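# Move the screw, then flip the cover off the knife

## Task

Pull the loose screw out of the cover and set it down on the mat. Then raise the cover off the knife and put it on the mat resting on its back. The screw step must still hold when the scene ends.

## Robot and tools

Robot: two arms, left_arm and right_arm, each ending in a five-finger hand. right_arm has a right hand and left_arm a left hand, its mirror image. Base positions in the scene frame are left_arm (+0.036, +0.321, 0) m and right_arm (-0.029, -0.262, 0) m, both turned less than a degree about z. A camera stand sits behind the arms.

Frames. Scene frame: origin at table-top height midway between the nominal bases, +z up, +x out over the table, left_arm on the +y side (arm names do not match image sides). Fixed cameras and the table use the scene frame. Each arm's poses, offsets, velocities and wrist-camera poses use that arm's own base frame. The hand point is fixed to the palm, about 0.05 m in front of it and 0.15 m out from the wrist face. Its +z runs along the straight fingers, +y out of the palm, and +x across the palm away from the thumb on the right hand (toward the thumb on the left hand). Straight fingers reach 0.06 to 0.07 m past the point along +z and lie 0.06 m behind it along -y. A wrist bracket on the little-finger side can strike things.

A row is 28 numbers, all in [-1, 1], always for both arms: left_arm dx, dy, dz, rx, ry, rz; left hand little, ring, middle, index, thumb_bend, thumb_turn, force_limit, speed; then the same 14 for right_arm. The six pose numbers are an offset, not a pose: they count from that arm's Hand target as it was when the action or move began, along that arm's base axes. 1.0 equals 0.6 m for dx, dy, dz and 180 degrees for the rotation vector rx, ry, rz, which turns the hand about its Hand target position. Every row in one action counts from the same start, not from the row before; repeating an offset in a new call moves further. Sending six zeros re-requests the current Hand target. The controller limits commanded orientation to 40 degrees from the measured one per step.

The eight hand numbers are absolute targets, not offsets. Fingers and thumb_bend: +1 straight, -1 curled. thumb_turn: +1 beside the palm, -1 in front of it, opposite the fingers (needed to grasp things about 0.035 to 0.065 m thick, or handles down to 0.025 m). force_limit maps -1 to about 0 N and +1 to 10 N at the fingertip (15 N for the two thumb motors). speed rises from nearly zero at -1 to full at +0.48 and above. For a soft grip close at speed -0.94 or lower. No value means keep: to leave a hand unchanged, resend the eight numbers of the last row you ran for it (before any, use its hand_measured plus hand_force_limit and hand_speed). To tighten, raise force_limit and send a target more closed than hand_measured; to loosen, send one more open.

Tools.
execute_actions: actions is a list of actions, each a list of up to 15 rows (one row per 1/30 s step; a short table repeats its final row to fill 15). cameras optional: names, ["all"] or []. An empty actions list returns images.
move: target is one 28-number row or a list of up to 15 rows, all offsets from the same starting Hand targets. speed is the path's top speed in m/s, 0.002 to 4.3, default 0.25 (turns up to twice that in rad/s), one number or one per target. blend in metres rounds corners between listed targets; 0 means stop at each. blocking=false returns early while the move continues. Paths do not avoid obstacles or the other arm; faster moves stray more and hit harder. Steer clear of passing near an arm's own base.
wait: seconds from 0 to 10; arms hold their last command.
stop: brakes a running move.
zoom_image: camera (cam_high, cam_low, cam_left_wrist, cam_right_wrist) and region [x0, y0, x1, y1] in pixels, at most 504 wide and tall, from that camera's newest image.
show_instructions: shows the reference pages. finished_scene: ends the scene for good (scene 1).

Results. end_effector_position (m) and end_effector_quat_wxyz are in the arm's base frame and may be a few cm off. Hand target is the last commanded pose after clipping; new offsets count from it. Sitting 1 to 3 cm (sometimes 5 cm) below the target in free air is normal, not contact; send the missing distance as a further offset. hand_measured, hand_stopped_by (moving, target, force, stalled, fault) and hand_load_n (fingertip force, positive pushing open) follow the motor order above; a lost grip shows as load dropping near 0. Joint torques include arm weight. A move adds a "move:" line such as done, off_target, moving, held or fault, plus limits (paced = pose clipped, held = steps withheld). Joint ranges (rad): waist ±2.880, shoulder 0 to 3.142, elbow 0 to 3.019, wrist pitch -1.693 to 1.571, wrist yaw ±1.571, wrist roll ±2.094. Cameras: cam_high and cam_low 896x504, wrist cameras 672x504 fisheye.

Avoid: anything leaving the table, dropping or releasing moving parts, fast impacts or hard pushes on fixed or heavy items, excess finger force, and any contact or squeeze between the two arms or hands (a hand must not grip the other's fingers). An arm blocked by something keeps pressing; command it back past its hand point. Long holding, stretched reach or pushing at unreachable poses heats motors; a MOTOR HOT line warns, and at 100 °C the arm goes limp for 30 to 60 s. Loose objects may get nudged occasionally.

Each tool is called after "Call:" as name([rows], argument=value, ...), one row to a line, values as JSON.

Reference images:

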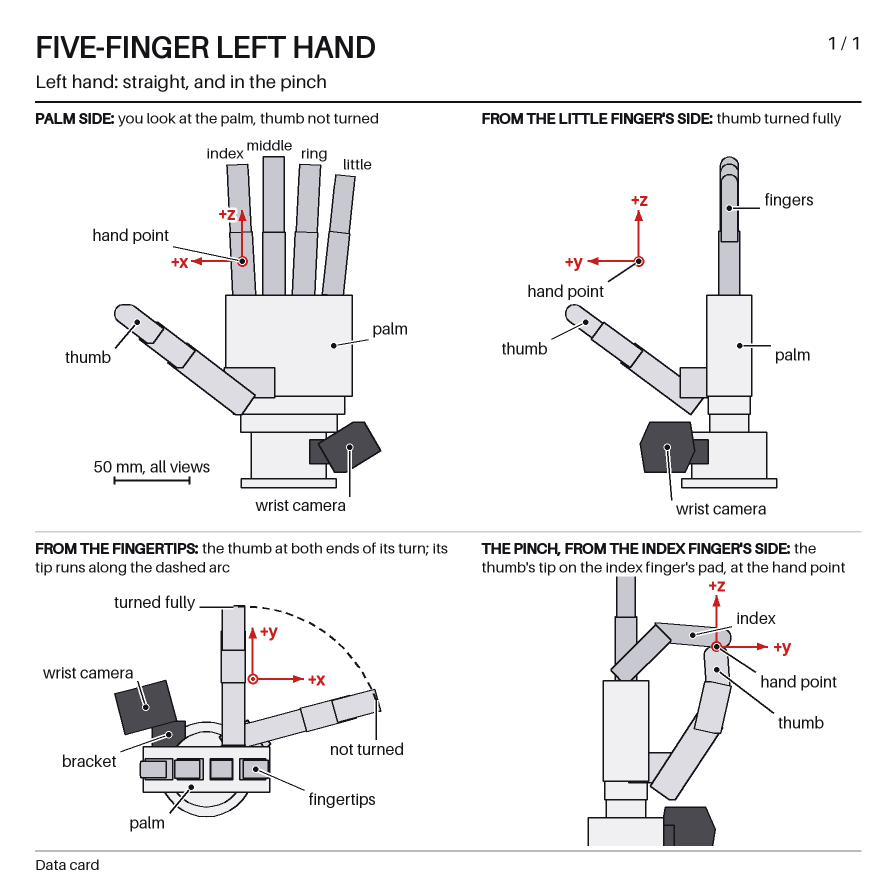

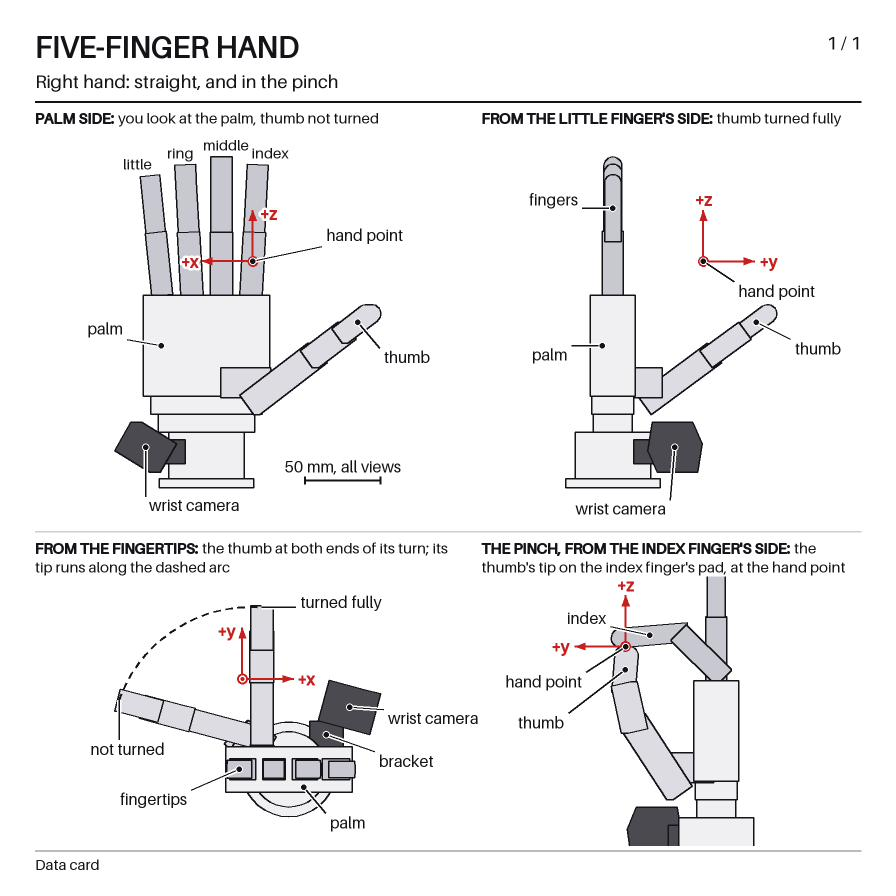

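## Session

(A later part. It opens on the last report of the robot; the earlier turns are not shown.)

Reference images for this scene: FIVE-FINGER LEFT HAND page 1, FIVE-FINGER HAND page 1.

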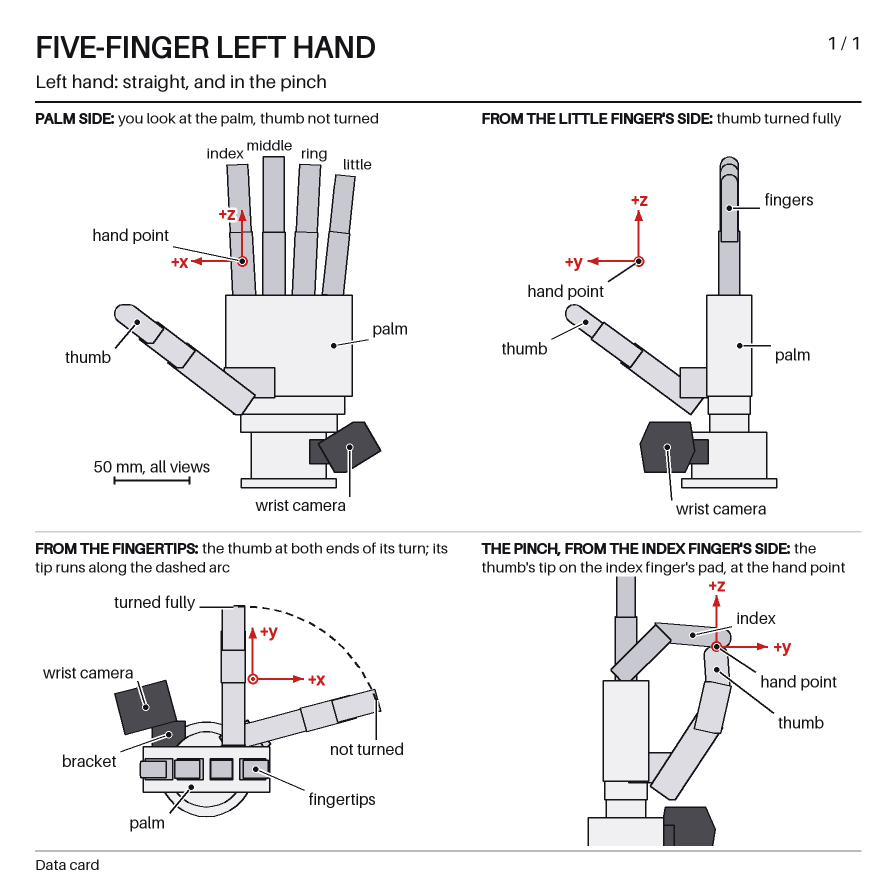

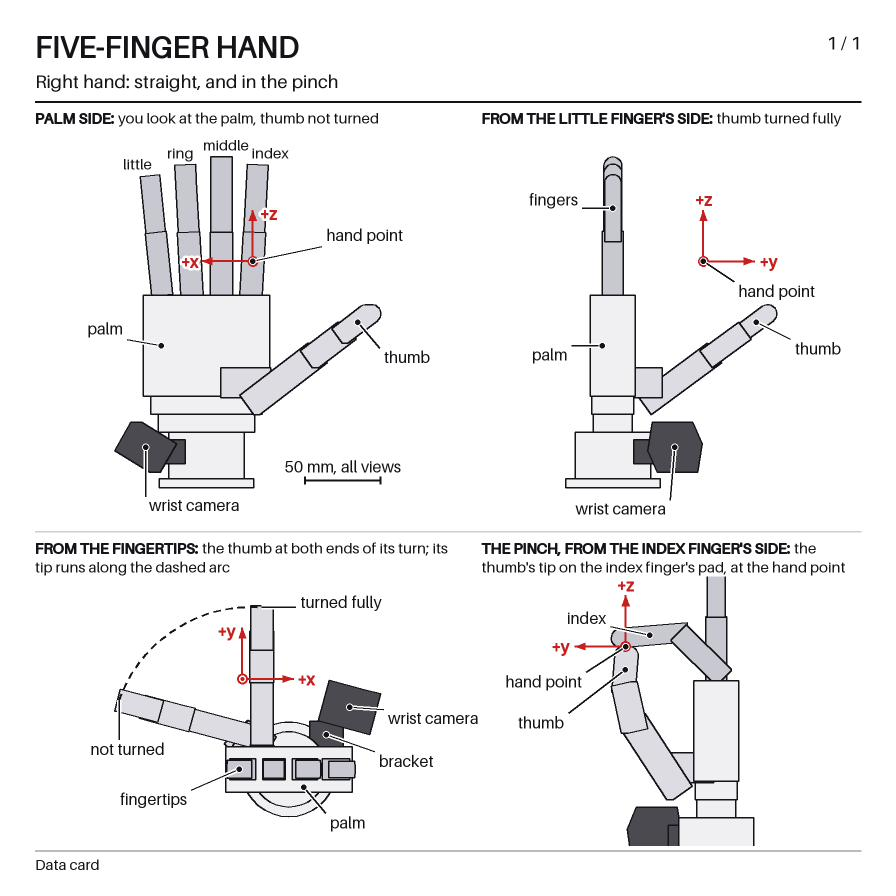

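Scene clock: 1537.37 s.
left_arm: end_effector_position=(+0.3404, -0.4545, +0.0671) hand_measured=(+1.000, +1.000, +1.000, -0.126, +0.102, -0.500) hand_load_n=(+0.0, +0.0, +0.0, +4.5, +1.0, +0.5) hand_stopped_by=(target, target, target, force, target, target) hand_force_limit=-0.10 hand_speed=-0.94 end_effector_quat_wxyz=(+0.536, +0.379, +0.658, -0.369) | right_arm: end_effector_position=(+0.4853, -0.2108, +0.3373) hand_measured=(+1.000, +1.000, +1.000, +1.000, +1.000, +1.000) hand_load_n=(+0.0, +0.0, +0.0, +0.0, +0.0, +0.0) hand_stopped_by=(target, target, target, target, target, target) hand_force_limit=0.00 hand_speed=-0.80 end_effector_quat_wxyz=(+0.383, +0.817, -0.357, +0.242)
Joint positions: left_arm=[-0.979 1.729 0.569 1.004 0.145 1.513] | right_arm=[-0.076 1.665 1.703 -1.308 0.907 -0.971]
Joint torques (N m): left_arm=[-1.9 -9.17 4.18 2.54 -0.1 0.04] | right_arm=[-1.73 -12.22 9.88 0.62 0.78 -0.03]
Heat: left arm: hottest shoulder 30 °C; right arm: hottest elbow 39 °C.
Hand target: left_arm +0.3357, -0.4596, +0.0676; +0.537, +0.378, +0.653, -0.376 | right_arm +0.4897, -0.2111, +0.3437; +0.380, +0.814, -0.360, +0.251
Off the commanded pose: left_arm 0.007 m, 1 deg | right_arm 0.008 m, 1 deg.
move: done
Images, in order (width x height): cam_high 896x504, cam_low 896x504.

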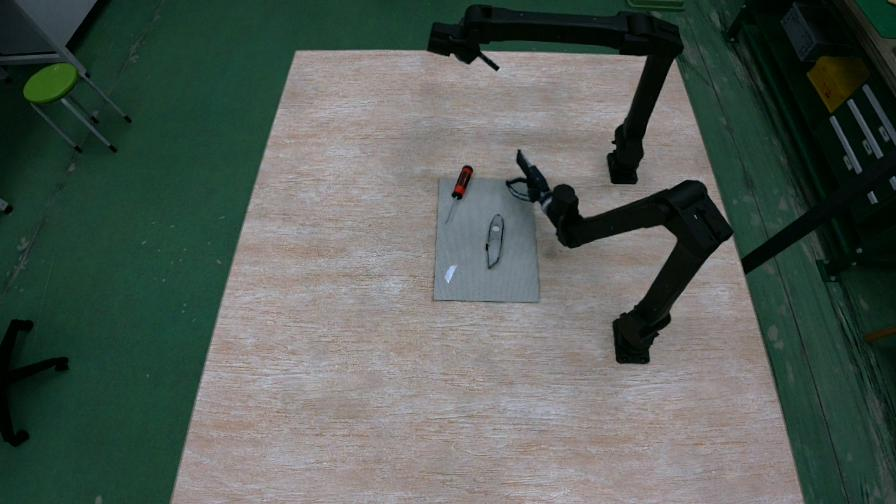

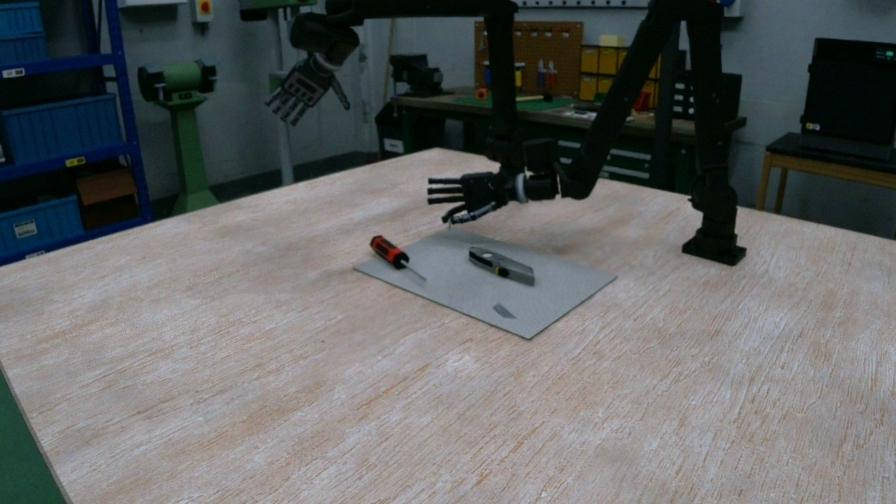

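Call:
move(target=[0, 0.005, -0.05, 0, 0, 0, 1, 1, 1, -0.2, 0.1, -0.5, -0.1, -0.94, 0, 0, 0, 0, 0, 0, 1, 1, 1, 1, 1, 1, 0, -0.8], speed=0.04, cameras=["cam_high", "cam_low", "cam_left_wrist"])

Call:
zoom_image(camera="cam_low", region=[430, 210, 480, 250])

Scene clock: 1546.00 s.
left_arm: end_effector_position=(+0.3394, -0.4530, +0.0374) hand_measured=(+1.000, +1.000, +1.000, -0.126, +0.102, -0.500) hand_load_n=(+0.0, +0.0, +0.0, +4.5, +1.5, +0.5) hand_stopped_by=(target, target, target, force, target, target) hand_force_limit=-0.10 hand_speed=-0.94 end_effector_quat_wxyz=(+0.536, +0.379, +0.658, -0.369) | right_arm: end_effector_position=(+0.4853, -0.2108, +0.3373) hand_measured=(+1.000, +1.000, +1.000, +1.000, +1.000, +1.000) hand_load_n=(+0.0, +0.0, +0.0, +0.0, +0.0, +0.0) hand_stopped_by=(target, target, target, target, target, target) hand_force_limit=0.00 hand_speed=-0.80 end_effector_quat_wxyz=(+0.383, +0.817, -0.357, +0.242)
Joint positions: left_arm=[-0.979 1.834 0.564 1.115 0.145 1.513] | right_arm=[-0.076 1.665 1.703 -1.308 0.907 -0.971]
Joint torques (N m): left_arm=[-1.49 -9.7 3.41 2.4 0.07 0.05] | right_arm=[-1.67 -12.4 9.89 0.62 0.77 -0.02]
Heat: left arm: hottest shoulder 30 °C; right arm: hottest elbow 39 °C.
Hand target: left_arm +0.3357, -0.4565, +0.0376; +0.537, +0.378, +0.653, -0.376 | right_arm +0.4897, -0.2111, +0.3437; +0.380, +0.814, -0.360, +0.251
Off the commanded pose: left_arm 0.005 m, 1 deg | right_arm 0.008 m, 1 deg.
move: done
camera_calibration:
cam_left_wrist: T_world_to_cam=[[-0.911307, -0.388558, -0.136167, 0.132355], [-0.137502, 0.59895, -0.788893, 0.354491], [0.388088, -0.700201, -0.599255, -0.314896], [0, 0, 0, 1]] pos_world=[0.291567, -0.381385, 0.108974]
Images, in order (width x height): cam_high 896x504, cam_low 896x504, cam_left_wrist 672x504.

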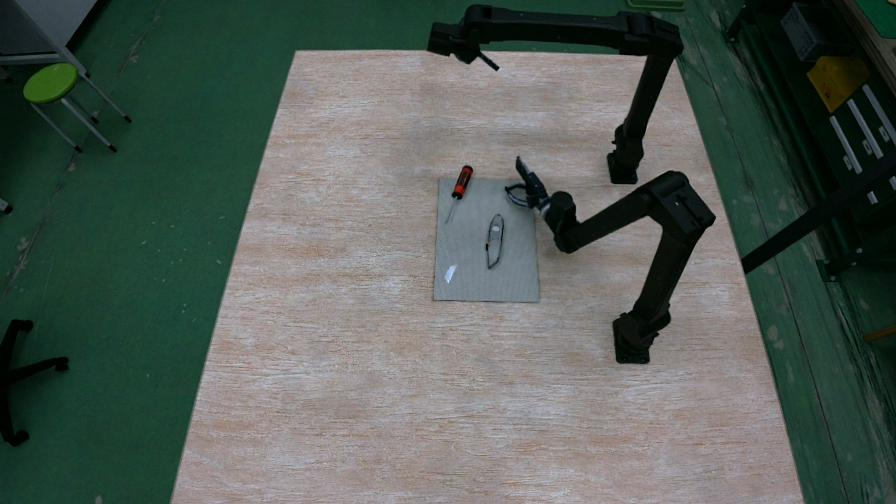

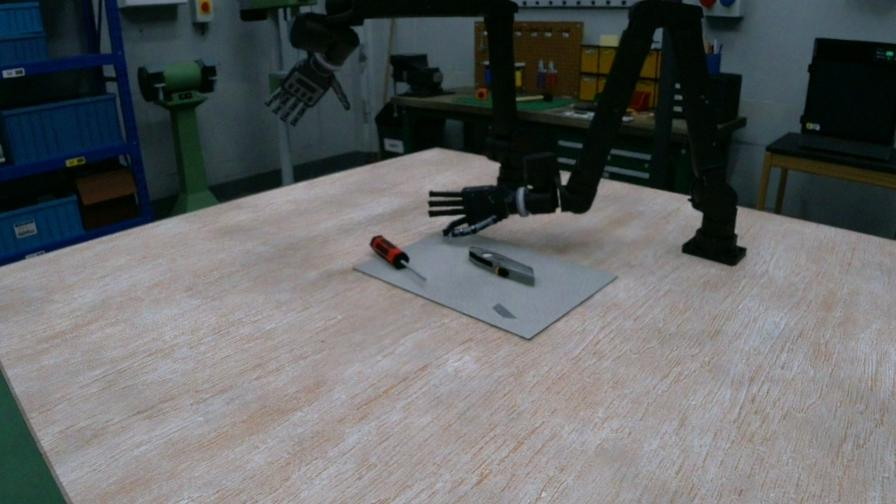

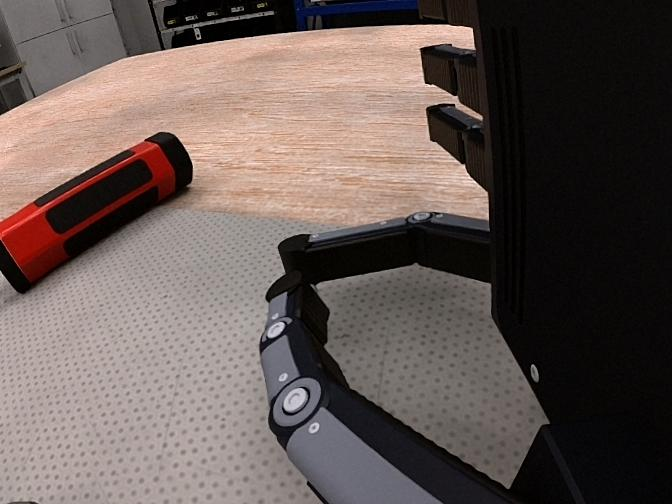

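Scaled by 10.080 from the camera's 896x504 image, which has a finer 1280x720 frame.

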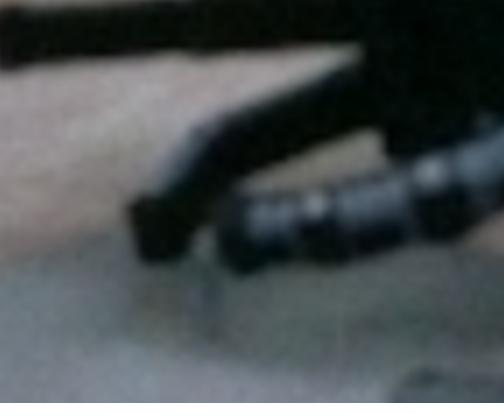

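Call:
move(target=[0, 0, -0.0125, 0, 0, 0, 1, 1, 1, -0.2, 0.1, -0.5, -0.1, -0.94, 0, 0, 0, 0, 0, 0, 1, 1, 1, 1, 1, 1, 0, -0.8], speed=0.03, cameras=["cam_low", "cam_left_wrist"])

Call:
zoom_image(camera="cam_low", region=[430, 210, 480, 250])

Call:
zoom_image(camera="cam_left_wrist", region=[260, 220, 400, 380])

Scene clock: 1551.73 s.
left_arm: end_effector_position=(+0.3396, -0.4533, +0.0340) hand_measured=(+1.000, +1.000, +1.000, -0.126, +0.102, -0.500) hand_load_n=(+0.0, +0.0, +0.0, +4.0, +1.0, -0.5) hand_stopped_by=(target, target, target, force, target, target) hand_force_limit=-0.10 hand_speed=-0.94 end_effector_quat_wxyz=(+0.539, +0.378, +0.655, -0.371) | right_arm: end_effector_position=(+0.4853, -0.2108, +0.3373) hand_measured=(+1.000, +1.000, +1.000, +1.000, +1.000, +1.000) hand_load_n=(+0.0, +0.0, +0.0, +0.0, -0.5, +0.0) hand_stopped_by=(target, target, target, target, target, target) hand_force_limit=0.00 hand_speed=-0.80 end_effector_quat_wxyz=(+0.383, +0.817, -0.357, +0.242)
Joint positions: left_arm=[-0.979 1.855 0.564 1.146 0.145 1.513] | right_arm=[-0.076 1.665 1.703 -1.308 0.907 -0.971]
Joint torques (N m): left_arm=[-1.61 -9.41 3.38 2.19 0.06 0.05] | right_arm=[-1.9 -12.28 9.84 0.65 0.77 -0.03]
Heat: left arm: hottest shoulder 30 °C; right arm: hottest elbow 39 °C.
Hand target: left_arm +0.3357, -0.4565, +0.0300; +0.537, +0.378, +0.653, -0.376 | right_arm +0.4897, -0.2111, +0.3437; +0.380, +0.814, -0.360, +0.251
Off the commanded pose: left_arm 0.006 m, 1 deg | right_arm 0.008 m, 1 deg.
move: done
camera_calibration:
cam_left_wrist: T_world_to_cam=[[-0.910727, -0.389319, -0.137867, 0.13135], [-0.133123, 0.592706, -0.794341, 0.347892], [0.390967, -0.705074, -0.59162, -0.32059], [0, 0, 0, 1]] pos_world=[0.291276, -0.381101, 0.104786]
Images, in order (width x height): cam_low 896x504, cam_left_wrist 672x504.

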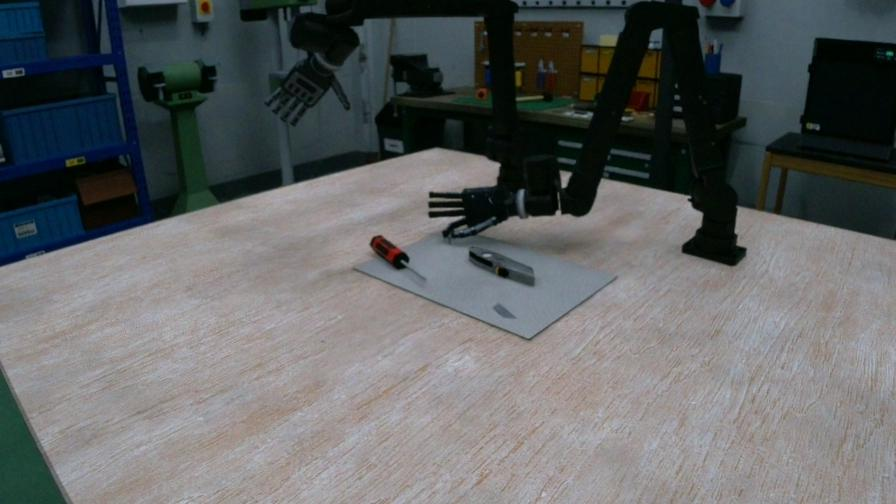

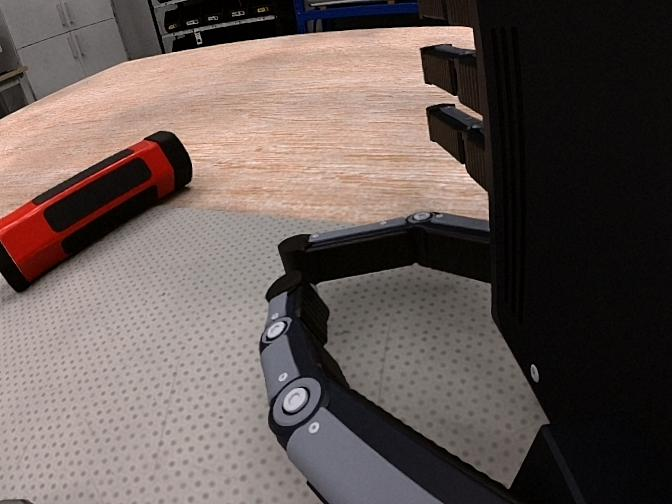

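Scaled by 10.080 from the camera's 896x504 image, which has a finer 1280x720 frame.

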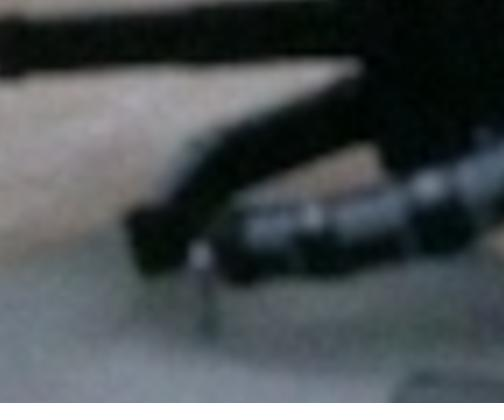

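Scaled by 3.150 from the camera's 672x504 image, which has a finer 960x720 frame.

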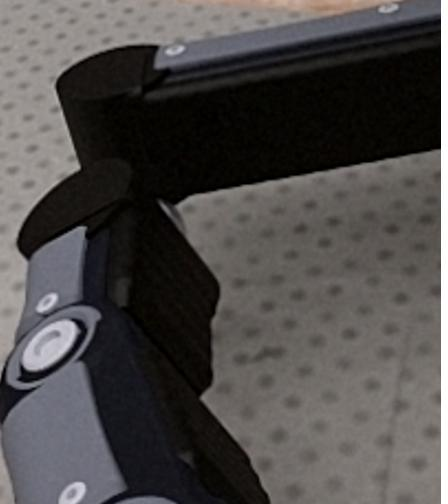

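Call:
move(target=[0, 0, 0, 0, 0, 0, 1, 1, 1, 0.0, 0.1, -0.5, -0.1, -0.9, 0, 0, 0, 0, 0, 0, 1, 1, 1, 1, 1, 1, 0, -0.8], speed=0.03, cameras=["cam_low", "cam_left_wrist"])

Call:
zoom_image(camera="cam_low", region=[430, 210, 480, 250])

Call:
zoom_image(camera="cam_left_wrist", region=[260, 220, 400, 380])

Scene clock: 1557.80 s.
left_arm: end_effector_position=(+0.3392, -0.4528, +0.0307) hand_measured=(+1.000, +1.000, +1.000, +0.000, +0.100, -0.500) hand_load_n=(+0.0, +0.0, +0.0, +0.0, +0.0, +0.0) hand_stopped_by=(target, target, target, target, target, target) hand_force_limit=-0.10 hand_speed=-0.90 end_effector_quat_wxyz=(+0.537, +0.379, +0.657, -0.370) | right_arm: end_effector_position=(+0.4853, -0.2108, +0.3373) hand_measured=(+1.000, +1.000, +1.000, +1.000, +1.000, +1.000) hand_load_n=(+0.0, +0.0, +0.0, +0.0, +0.0, +0.0) hand_stopped_by=(target, target, target, target, target, target) hand_force_limit=0.00 hand_speed=-0.80 end_effector_quat_wxyz=(+0.383, +0.817, -0.357, +0.242)
Joint positions: left_arm=[-0.979 1.861 0.564 1.146 0.145 1.513] | right_arm=[-0.076 1.665 1.703 -1.308 0.907 -0.971]
Joint torques (N m): left_arm=[-1.49 -9.82 3.34 2.24 0.07 0.05] | right_arm=[-1.67 -12.34 9.88 0.61 0.78 -0.02]
Heat: left arm: hottest shoulder 30 °C; right arm: hottest elbow 39 °C.
Hand target: left_arm +0.3357, -0.4565, +0.0300; +0.537, +0.378, +0.653, -0.376 | right_arm +0.4897, -0.2111, +0.3437; +0.380, +0.814, -0.360, +0.251
Off the commanded pose: left_arm 0.005 m, 1 deg | right_arm 0.008 m, 1 deg.
move: done
camera_calibration:
cam_left_wrist: T_world_to_cam=[[-0.911221, -0.388578, -0.136685, 0.131214], [-0.135836, 0.596729, -0.790863, 0.347551], [0.388876, -0.702084, -0.596535, -0.319883], [0, 0, 0, 1]] pos_world=[0.29117, -0.380991, 0.101978]
Images, in order (width x height): cam_low 896x504, cam_left_wrist 672x504.

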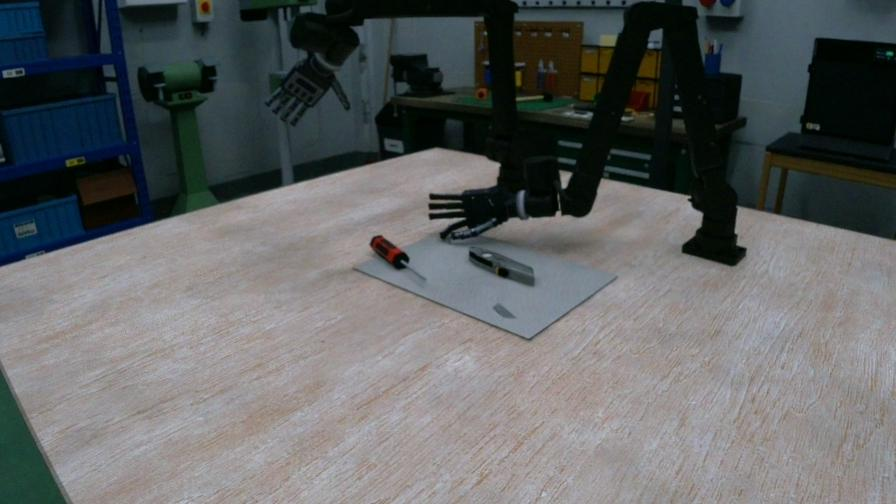

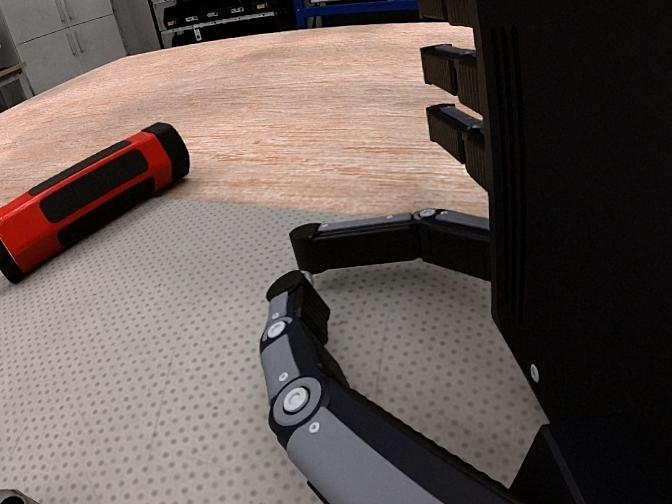

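Scaled by 10.080 from the camera's 896x504 image, which has a finer 1280x720 frame.

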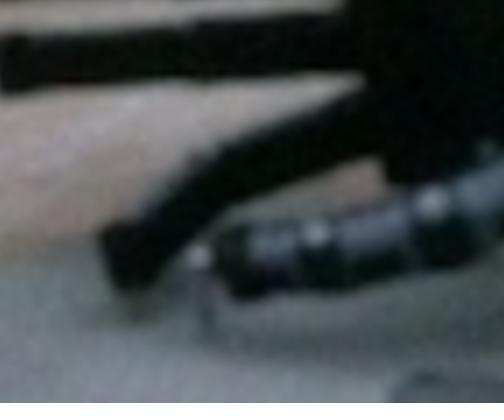

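Scaled by 3.150 from the camera's 672x504 image, which has a finer 960x720 frame.

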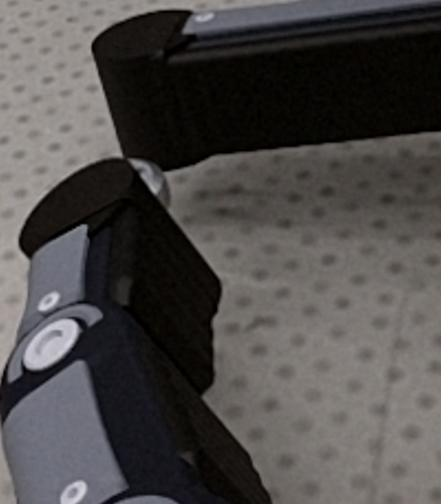

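Call:
move(target=[0, 0, 0, 0, 0, 0, 1, 1, 1, 0.6, 0.5, -0.5, -0.1, -0.8, 0, 0, 0, 0, 0, 0, 1, 1, 1, 1, 1, 1, 0, -0.8], speed=0.03, cameras=["cam_low", "cam_left_wrist"])

Call:
zoom_image(camera="cam_low", region=[430, 210, 480, 250])

Scene clock: 1565.10 s.
left_arm: end_effector_position=(+0.3392, -0.4528, +0.0307) hand_measured=(+1.000, +1.000, +1.000, +0.600, +0.500, -0.500) hand_load_n=(+0.0, +0.0, +0.0, +0.0, +0.0, +0.0) hand_stopped_by=(target, target, target, target, target, target) hand_force_limit=-0.10 hand_speed=-0.80 end_effector_quat_wxyz=(+0.537, +0.379, +0.657, -0.370) | right_arm: end_effector_position=(+0.4853, -0.2108, +0.3373) hand_measured=(+1.000, +1.000, +1.000, +1.000, +1.000, +1.000) hand_load_n=(+0.0, +0.0, +0.0, -0.5, +0.0, +0.0) hand_stopped_by=(target, target, target, target, target, target) hand_force_limit=0.00 hand_speed=-0.80 end_effector_quat_wxyz=(+0.383, +0.817, -0.357, +0.242)
Joint positions: left_arm=[-0.979 1.861 0.564 1.146 0.145 1.513] | right_arm=[-0.076 1.665 1.703 -1.308 0.907 -0.971]
Joint torques (N m): left_arm=[-1.55 -9.82 3.34 2.24 0.06 0.05] | right_arm=[-1.73 -12.28 9.88 0.65 0.77 -0.03]
Heat: left arm: hottest shoulder 30 °C; right arm: hottest elbow 39 °C.
Hand target: left_arm +0.3357, -0.4565, +0.0300; +0.537, +0.378, +0.653, -0.376 | right_arm +0.4897, -0.2111, +0.3437; +0.380, +0.814, -0.360, +0.251
Off the commanded pose: left_arm 0.005 m, 1 deg | right_arm 0.008 m, 1 deg.
move: done
camera_calibration:
cam_left_wrist: T_world_to_cam=[[-0.911221, -0.388578, -0.136685, 0.131214], [-0.135836, 0.596729, -0.790863, 0.347551], [0.388876, -0.702084, -0.596535, -0.319883], [0, 0, 0, 1]] pos_world=[0.29117, -0.380991, 0.101978]
Images, in order (width x height): cam_low 896x504, cam_left_wrist 672x504.

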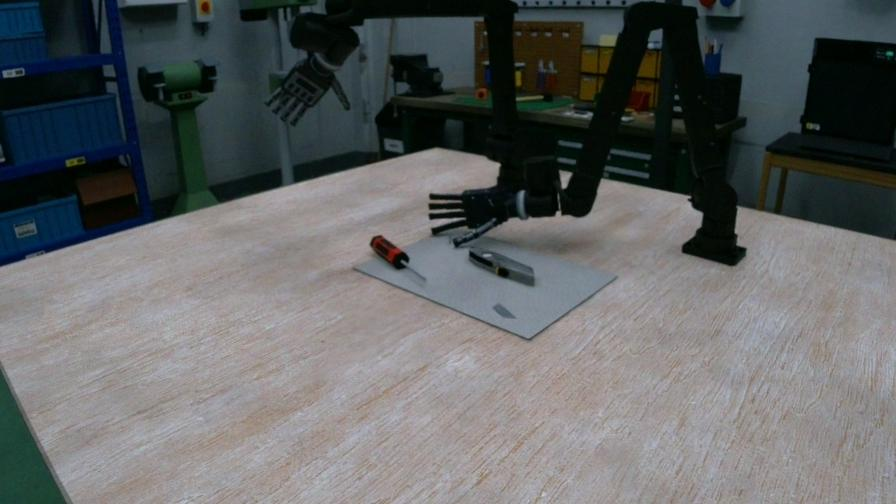

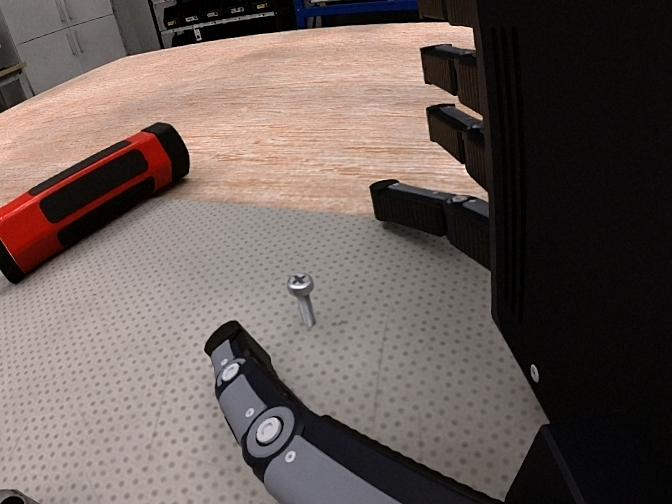

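Scaled by 10.080 from the camera's 896x504 image, which has a finer 1280x720 frame.

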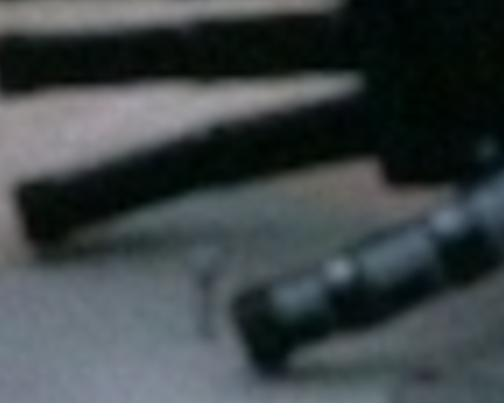

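Call:
wait(seconds=0.5, cameras=["cam_left_wrist"])

Call:
zoom_image(camera="cam_left_wrist", region=[260, 240, 360, 360])

Scene clock: 1568.00 s.
left_arm: end_effector_position=(+0.3392, -0.4528, +0.0307) hand_measured=(+1.000, +1.000, +1.000, +0.600, +0.500, -0.500) hand_load_n=(+0.0, +0.0, +0.0, +0.0, +0.0, +0.0) hand_stopped_by=(target, target, target, target, target, target) hand_force_limit=-0.10 hand_speed=-0.80 end_effector_quat_wxyz=(+0.537, +0.379, +0.657, -0.370) | right_arm: end_effector_position=(+0.4853, -0.2108, +0.3373) hand_measured=(+1.000, +1.000, +1.000, +1.000, +1.000, +1.000) hand_load_n=(+0.0, +0.0, +0.0, +0.0, +0.0, +0.0) hand_stopped_by=(target, target, target, target, target, target) hand_force_limit=0.00 hand_speed=-0.80 end_effector_quat_wxyz=(+0.383, +0.817, -0.357, +0.242)
Joint positions: left_arm=[-0.979 1.861 0.564 1.146 0.145 1.513] | right_arm=[-0.076 1.665 1.703 -1.308 0.907 -0.971]
Joint torques (N m): left_arm=[-1.49 -9.76 3.37 2.24 0.06 0.05] | right_arm=[-1.49 -12.28 9.87 0.62 0.77 -0.02]
Heat: left arm: hottest shoulder 30 °C; right arm: hottest elbow 40 °C.
Hand target: left_arm +0.3357, -0.4565, +0.0300; +0.537, +0.378, +0.653, -0.376 | right_arm +0.4897, -0.2111, +0.3437; +0.380, +0.814, -0.360, +0.251
Off the commanded pose: left_arm 0.005 m, 1 deg | right_arm 0.008 m, 1 deg.
wait: 0.50 s; at rest from the start
camera_calibration:
cam_left_wrist: T_world_to_cam=[[-0.911221, -0.388578, -0.136685, 0.131214], [-0.135836, 0.596729, -0.790863, 0.347551], [0.388876, -0.702084, -0.596535, -0.319883], [0, 0, 0, 1]] pos_world=[0.29117, -0.380991, 0.101978]
Images, in order (width x height): cam_left_wrist 672x504.

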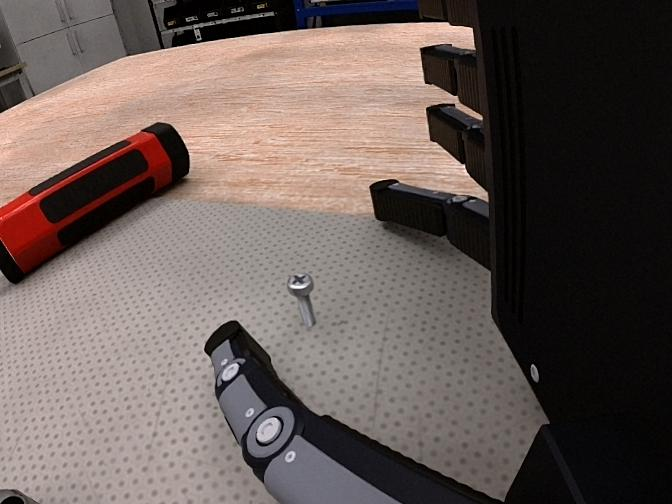

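Scaled by 4.200 from the camera's 672x504 image, which has a finer 960x720 frame.

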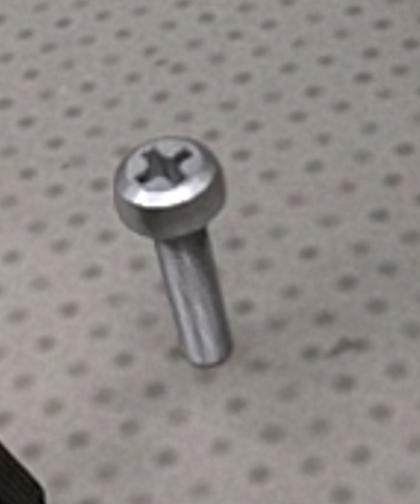

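Call:
move([
  [0, 0, 0, 0, 0, 0, 1, 1, 1, 0.6, 0.85, -0.5, -0.1, -0.6, 0, 0, 0, 0, 0, 0, 1, 1, 1, 1, 1, 1, 0, -0.8],
  [0, 0, 0, 0, 0, 0, 1, 1, 1, -0.22, 0.85, -0.5, -0.6, -0.85, 0, 0, 0, 0, 0, 0, 1, 1, 1, 1, 1, 1, 0, -0.8],
], speed=0.03, cameras=["cam_left_wrist"])

Call:
zoom_image(camera="cam_left_wrist", region=[220, 200, 420, 400])

Scene clock: 1579.57 s.
left_arm: end_effector_position=(+0.3389, -0.4531, +0.0307) hand_measured=(+1.000, +1.000, +1.000, -0.220, +0.850, -0.500) hand_load_n=(+0.0, +0.0, +0.0, +0.0, -0.5, -0.5) hand_stopped_by=(target, target, target, target, target, target) hand_force_limit=-0.60 hand_speed=-0.85 end_effector_quat_wxyz=(+0.537, +0.380, +0.656, -0.371) | right_arm: end_effector_position=(+0.4853, -0.2108, +0.3373) hand_measured=(+1.000, +1.000, +1.000, +1.000, +1.000, +1.000) hand_load_n=(+0.0, +0.0, +0.0, +0.0, +0.0, +0.0) hand_stopped_by=(target, target, target, target, target, target) hand_force_limit=0.00 hand_speed=-0.80 end_effector_quat_wxyz=(+0.383, +0.817, -0.357, +0.242)
Joint positions: left_arm=[-0.979 1.861 0.564 1.146 0.148 1.513] | right_arm=[-0.076 1.665 1.703 -1.308 0.907 -0.971]
Joint torques (N m): left_arm=[-1.55 -9.76 3.36 2.25 -0.03 0.05] | right_arm=[-1.61 -12.16 9.84 0.62 0.76 -0.01]
Heat: left arm: hottest shoulder 31 °C; right arm: hottest elbow 40 °C.
Hand target: left_arm +0.3357, -0.4565, +0.0300; +0.537, +0.378, +0.653, -0.376 | right_arm +0.4897, -0.2111, +0.3437; +0.380, +0.814, -0.360, +0.251
Off the commanded pose: left_arm 0.005 m, 1 deg | right_arm 0.008 m, 1 deg.
move: done
camera_calibration:
cam_left_wrist: T_world_to_cam=[[-0.912098, -0.386619, -0.136392, 0.132014], [-0.134719, 0.596859, -0.790955, 0.347392], [0.387206, -0.703054, -0.596479, -0.319875], [0, 0, 0, 1]] pos_world=[0.291068, -0.381194, 0.101978]
Images, in order (width x height): cam_left_wrist 672x504.

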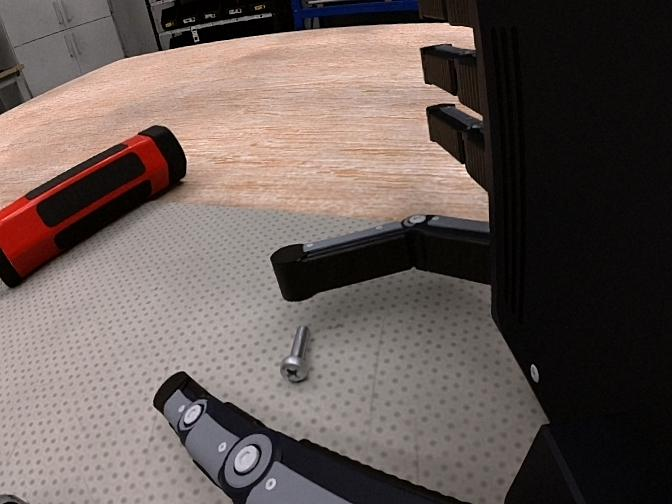

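Scaled by 2.520 from the camera's 672x504 image, which has a finer 960x720 frame.

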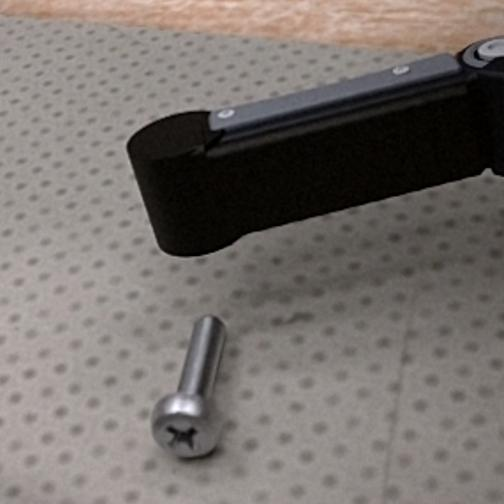

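Call:
move([
  [0, 0, 0.02, 0, 0, 0, 1, 1, 1, 0.3, 0.85, -0.5, -0.6, -0.6, 0, 0, 0, 0, 0, 0, 1, 1, 1, 1, 1, 1, 0, -0.8],
  [0, 0, 0.2, 0, 0, 0, 1, 1, 1, 0.3, 0.85, -0.5, -0.6, -0.6, 0, 0, 0, 0, 0, 0, 1, 1, 1, 1, 1, 1, 0, -0.8],
], speed=0.1, blend=[0.01, 0], cameras=["all"])

Call:
zoom_image(camera="cam_high", region=[430, 160, 550, 310])

Scene clock: 1586.13 s.
left_arm: end_effector_position=(+0.3307, -0.4409, +0.1253) hand_measured=(+1.000, +1.000, +1.000, +0.300, +0.850, -0.500) hand_load_n=(+0.0, +0.0, +0.0, +0.0, +0.0, +0.0) hand_stopped_by=(target, target, target, target, target, target) hand_force_limit=-0.60 hand_speed=-0.60 end_effector_quat_wxyz=(+0.525, +0.384, +0.667, -0.365) | right_arm: end_effector_position=(+0.4853, -0.2108, +0.3373) hand_measured=(+1.000, +1.000, +1.000, +1.000, +1.000, +1.000) hand_load_n=(+0.0, +0.0, +0.0, +0.0, +0.0, +0.0) hand_stopped_by=(target, target, target, target, target, target) hand_force_limit=0.00 hand_speed=-0.80 end_effector_quat_wxyz=(+0.383, +0.817, -0.357, +0.242)
Joint positions: left_arm=[-0.979 1.48 0.56 0.734 0.148 1.513] | right_arm=[-0.076 1.665 1.703 -1.308 0.907 -0.971]
Joint torques (N m): left_arm=[-1.61 -9.52 8.44 1.2 -0.02 0.05] | right_arm=[-1.79 -12.4 9.85 0.64 0.76 -0.02]
Heat: left arm: hottest shoulder 31 °C; right arm: hottest elbow 40 °C.
Hand target: left_arm +0.3357, -0.4566, +0.1501; +0.537, +0.378, +0.653, -0.376 | right_arm +0.4897, -0.2111, +0.3437; +0.380, +0.814, -0.360, +0.251
Off the commanded pose: left_arm 0.030 m, 3 deg | right_arm 0.008 m, 1 deg.
move: off_target (left_arm); blend cut to 0.006 m at target 1
camera_calibration:
cam_left_wrist: T_world_to_cam=[[-0.914686, -0.382747, -0.129825, 0.143872], [-0.149808, 0.619406, -0.770645, 0.426175], [0.375377, -0.685449, -0.623901, -0.23653], [0, 0, 0, 1]] pos_world=[0.28423, -0.371038, 0.199537]

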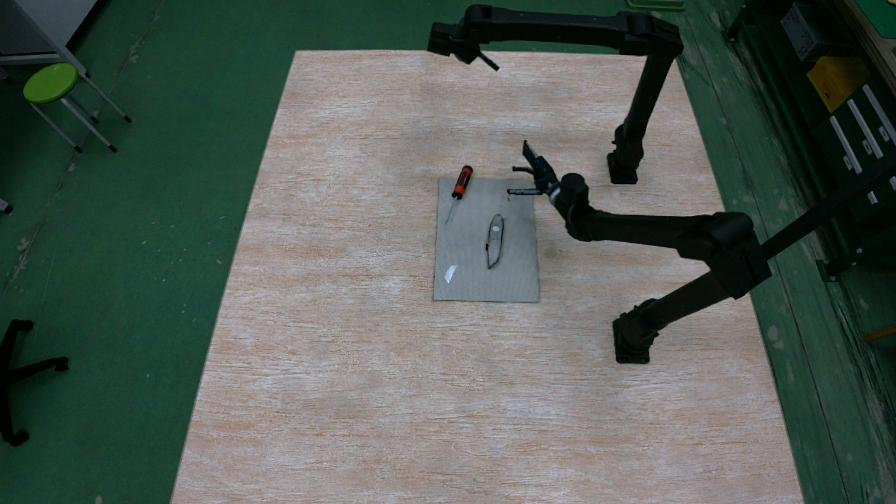

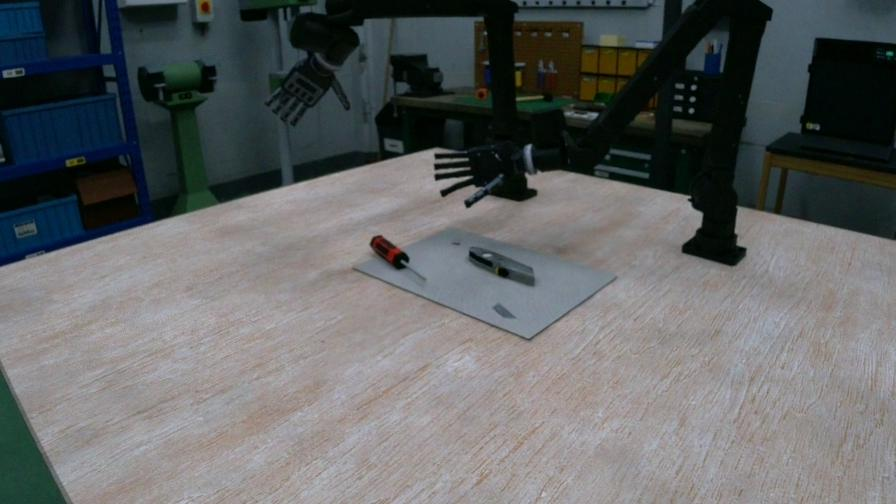

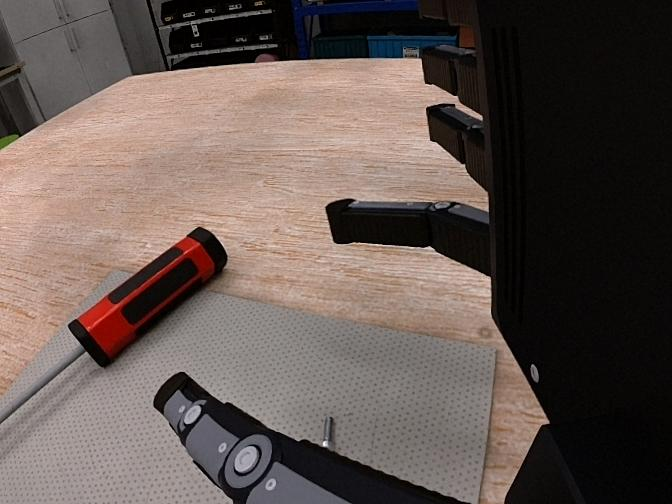

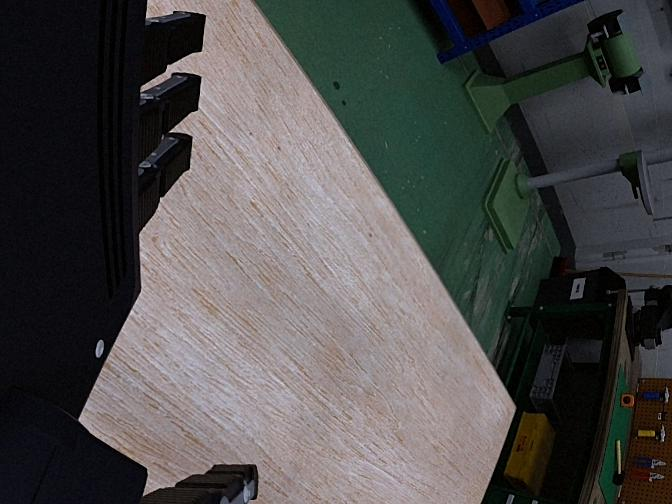

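Scaled by 3.360 from the camera's 896x504 image, which has a finer 1280x720 frame.

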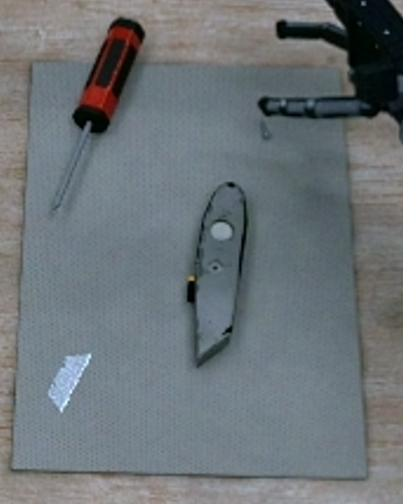

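Call:
zoom_image(camera="cam_low", region=[460, 235, 545, 295])

Call:
zoom_image(camera="cam_high", region=[475, 205, 520, 280])

Scaled by 5.929 from the camera's 896x504 image, which has a finer 1280x720 frame.

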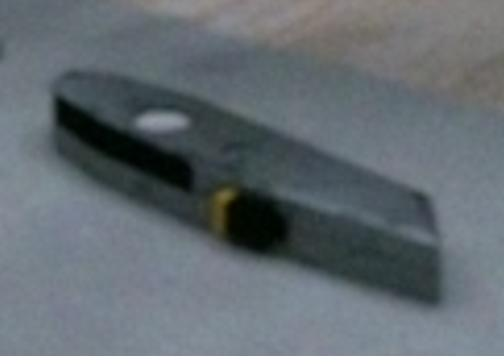

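Scaled by 6.720 from the camera's 896x504 image, which has a finer 1280x720 frame.

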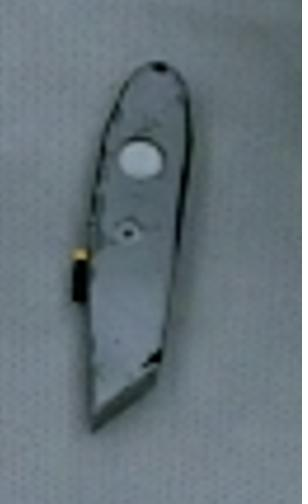

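Call:
zoom_image(camera="cam_low", region=[466, 242, 500, 272])

Call:
zoom_image(camera="cam_low", region=[492, 255, 540, 290])

Scaled by 14.824 from the camera's 896x504 image, which has a finer 1280x720 frame.

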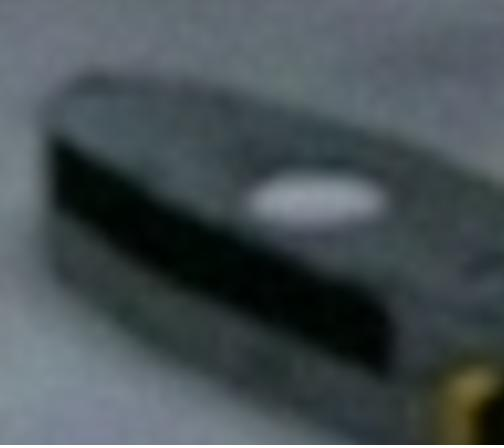

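Scaled by 10.500 from the camera's 896x504 image, which has a finer 1280x720 frame.

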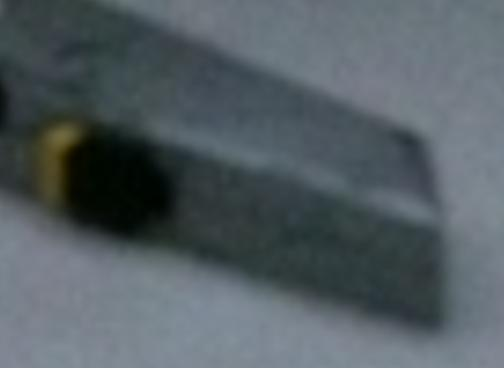

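Call:
zoom_image(camera="cam_left_wrist", region=[0, 300, 336, 504])

Scaled by 1.500 from the camera's 672x504 image, which has a finer 960x720 frame.

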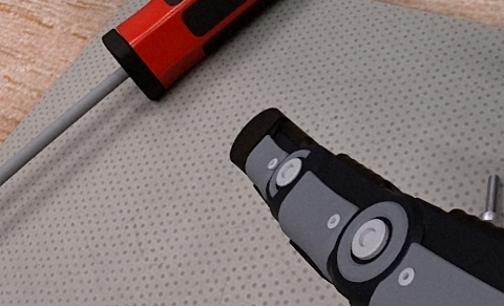

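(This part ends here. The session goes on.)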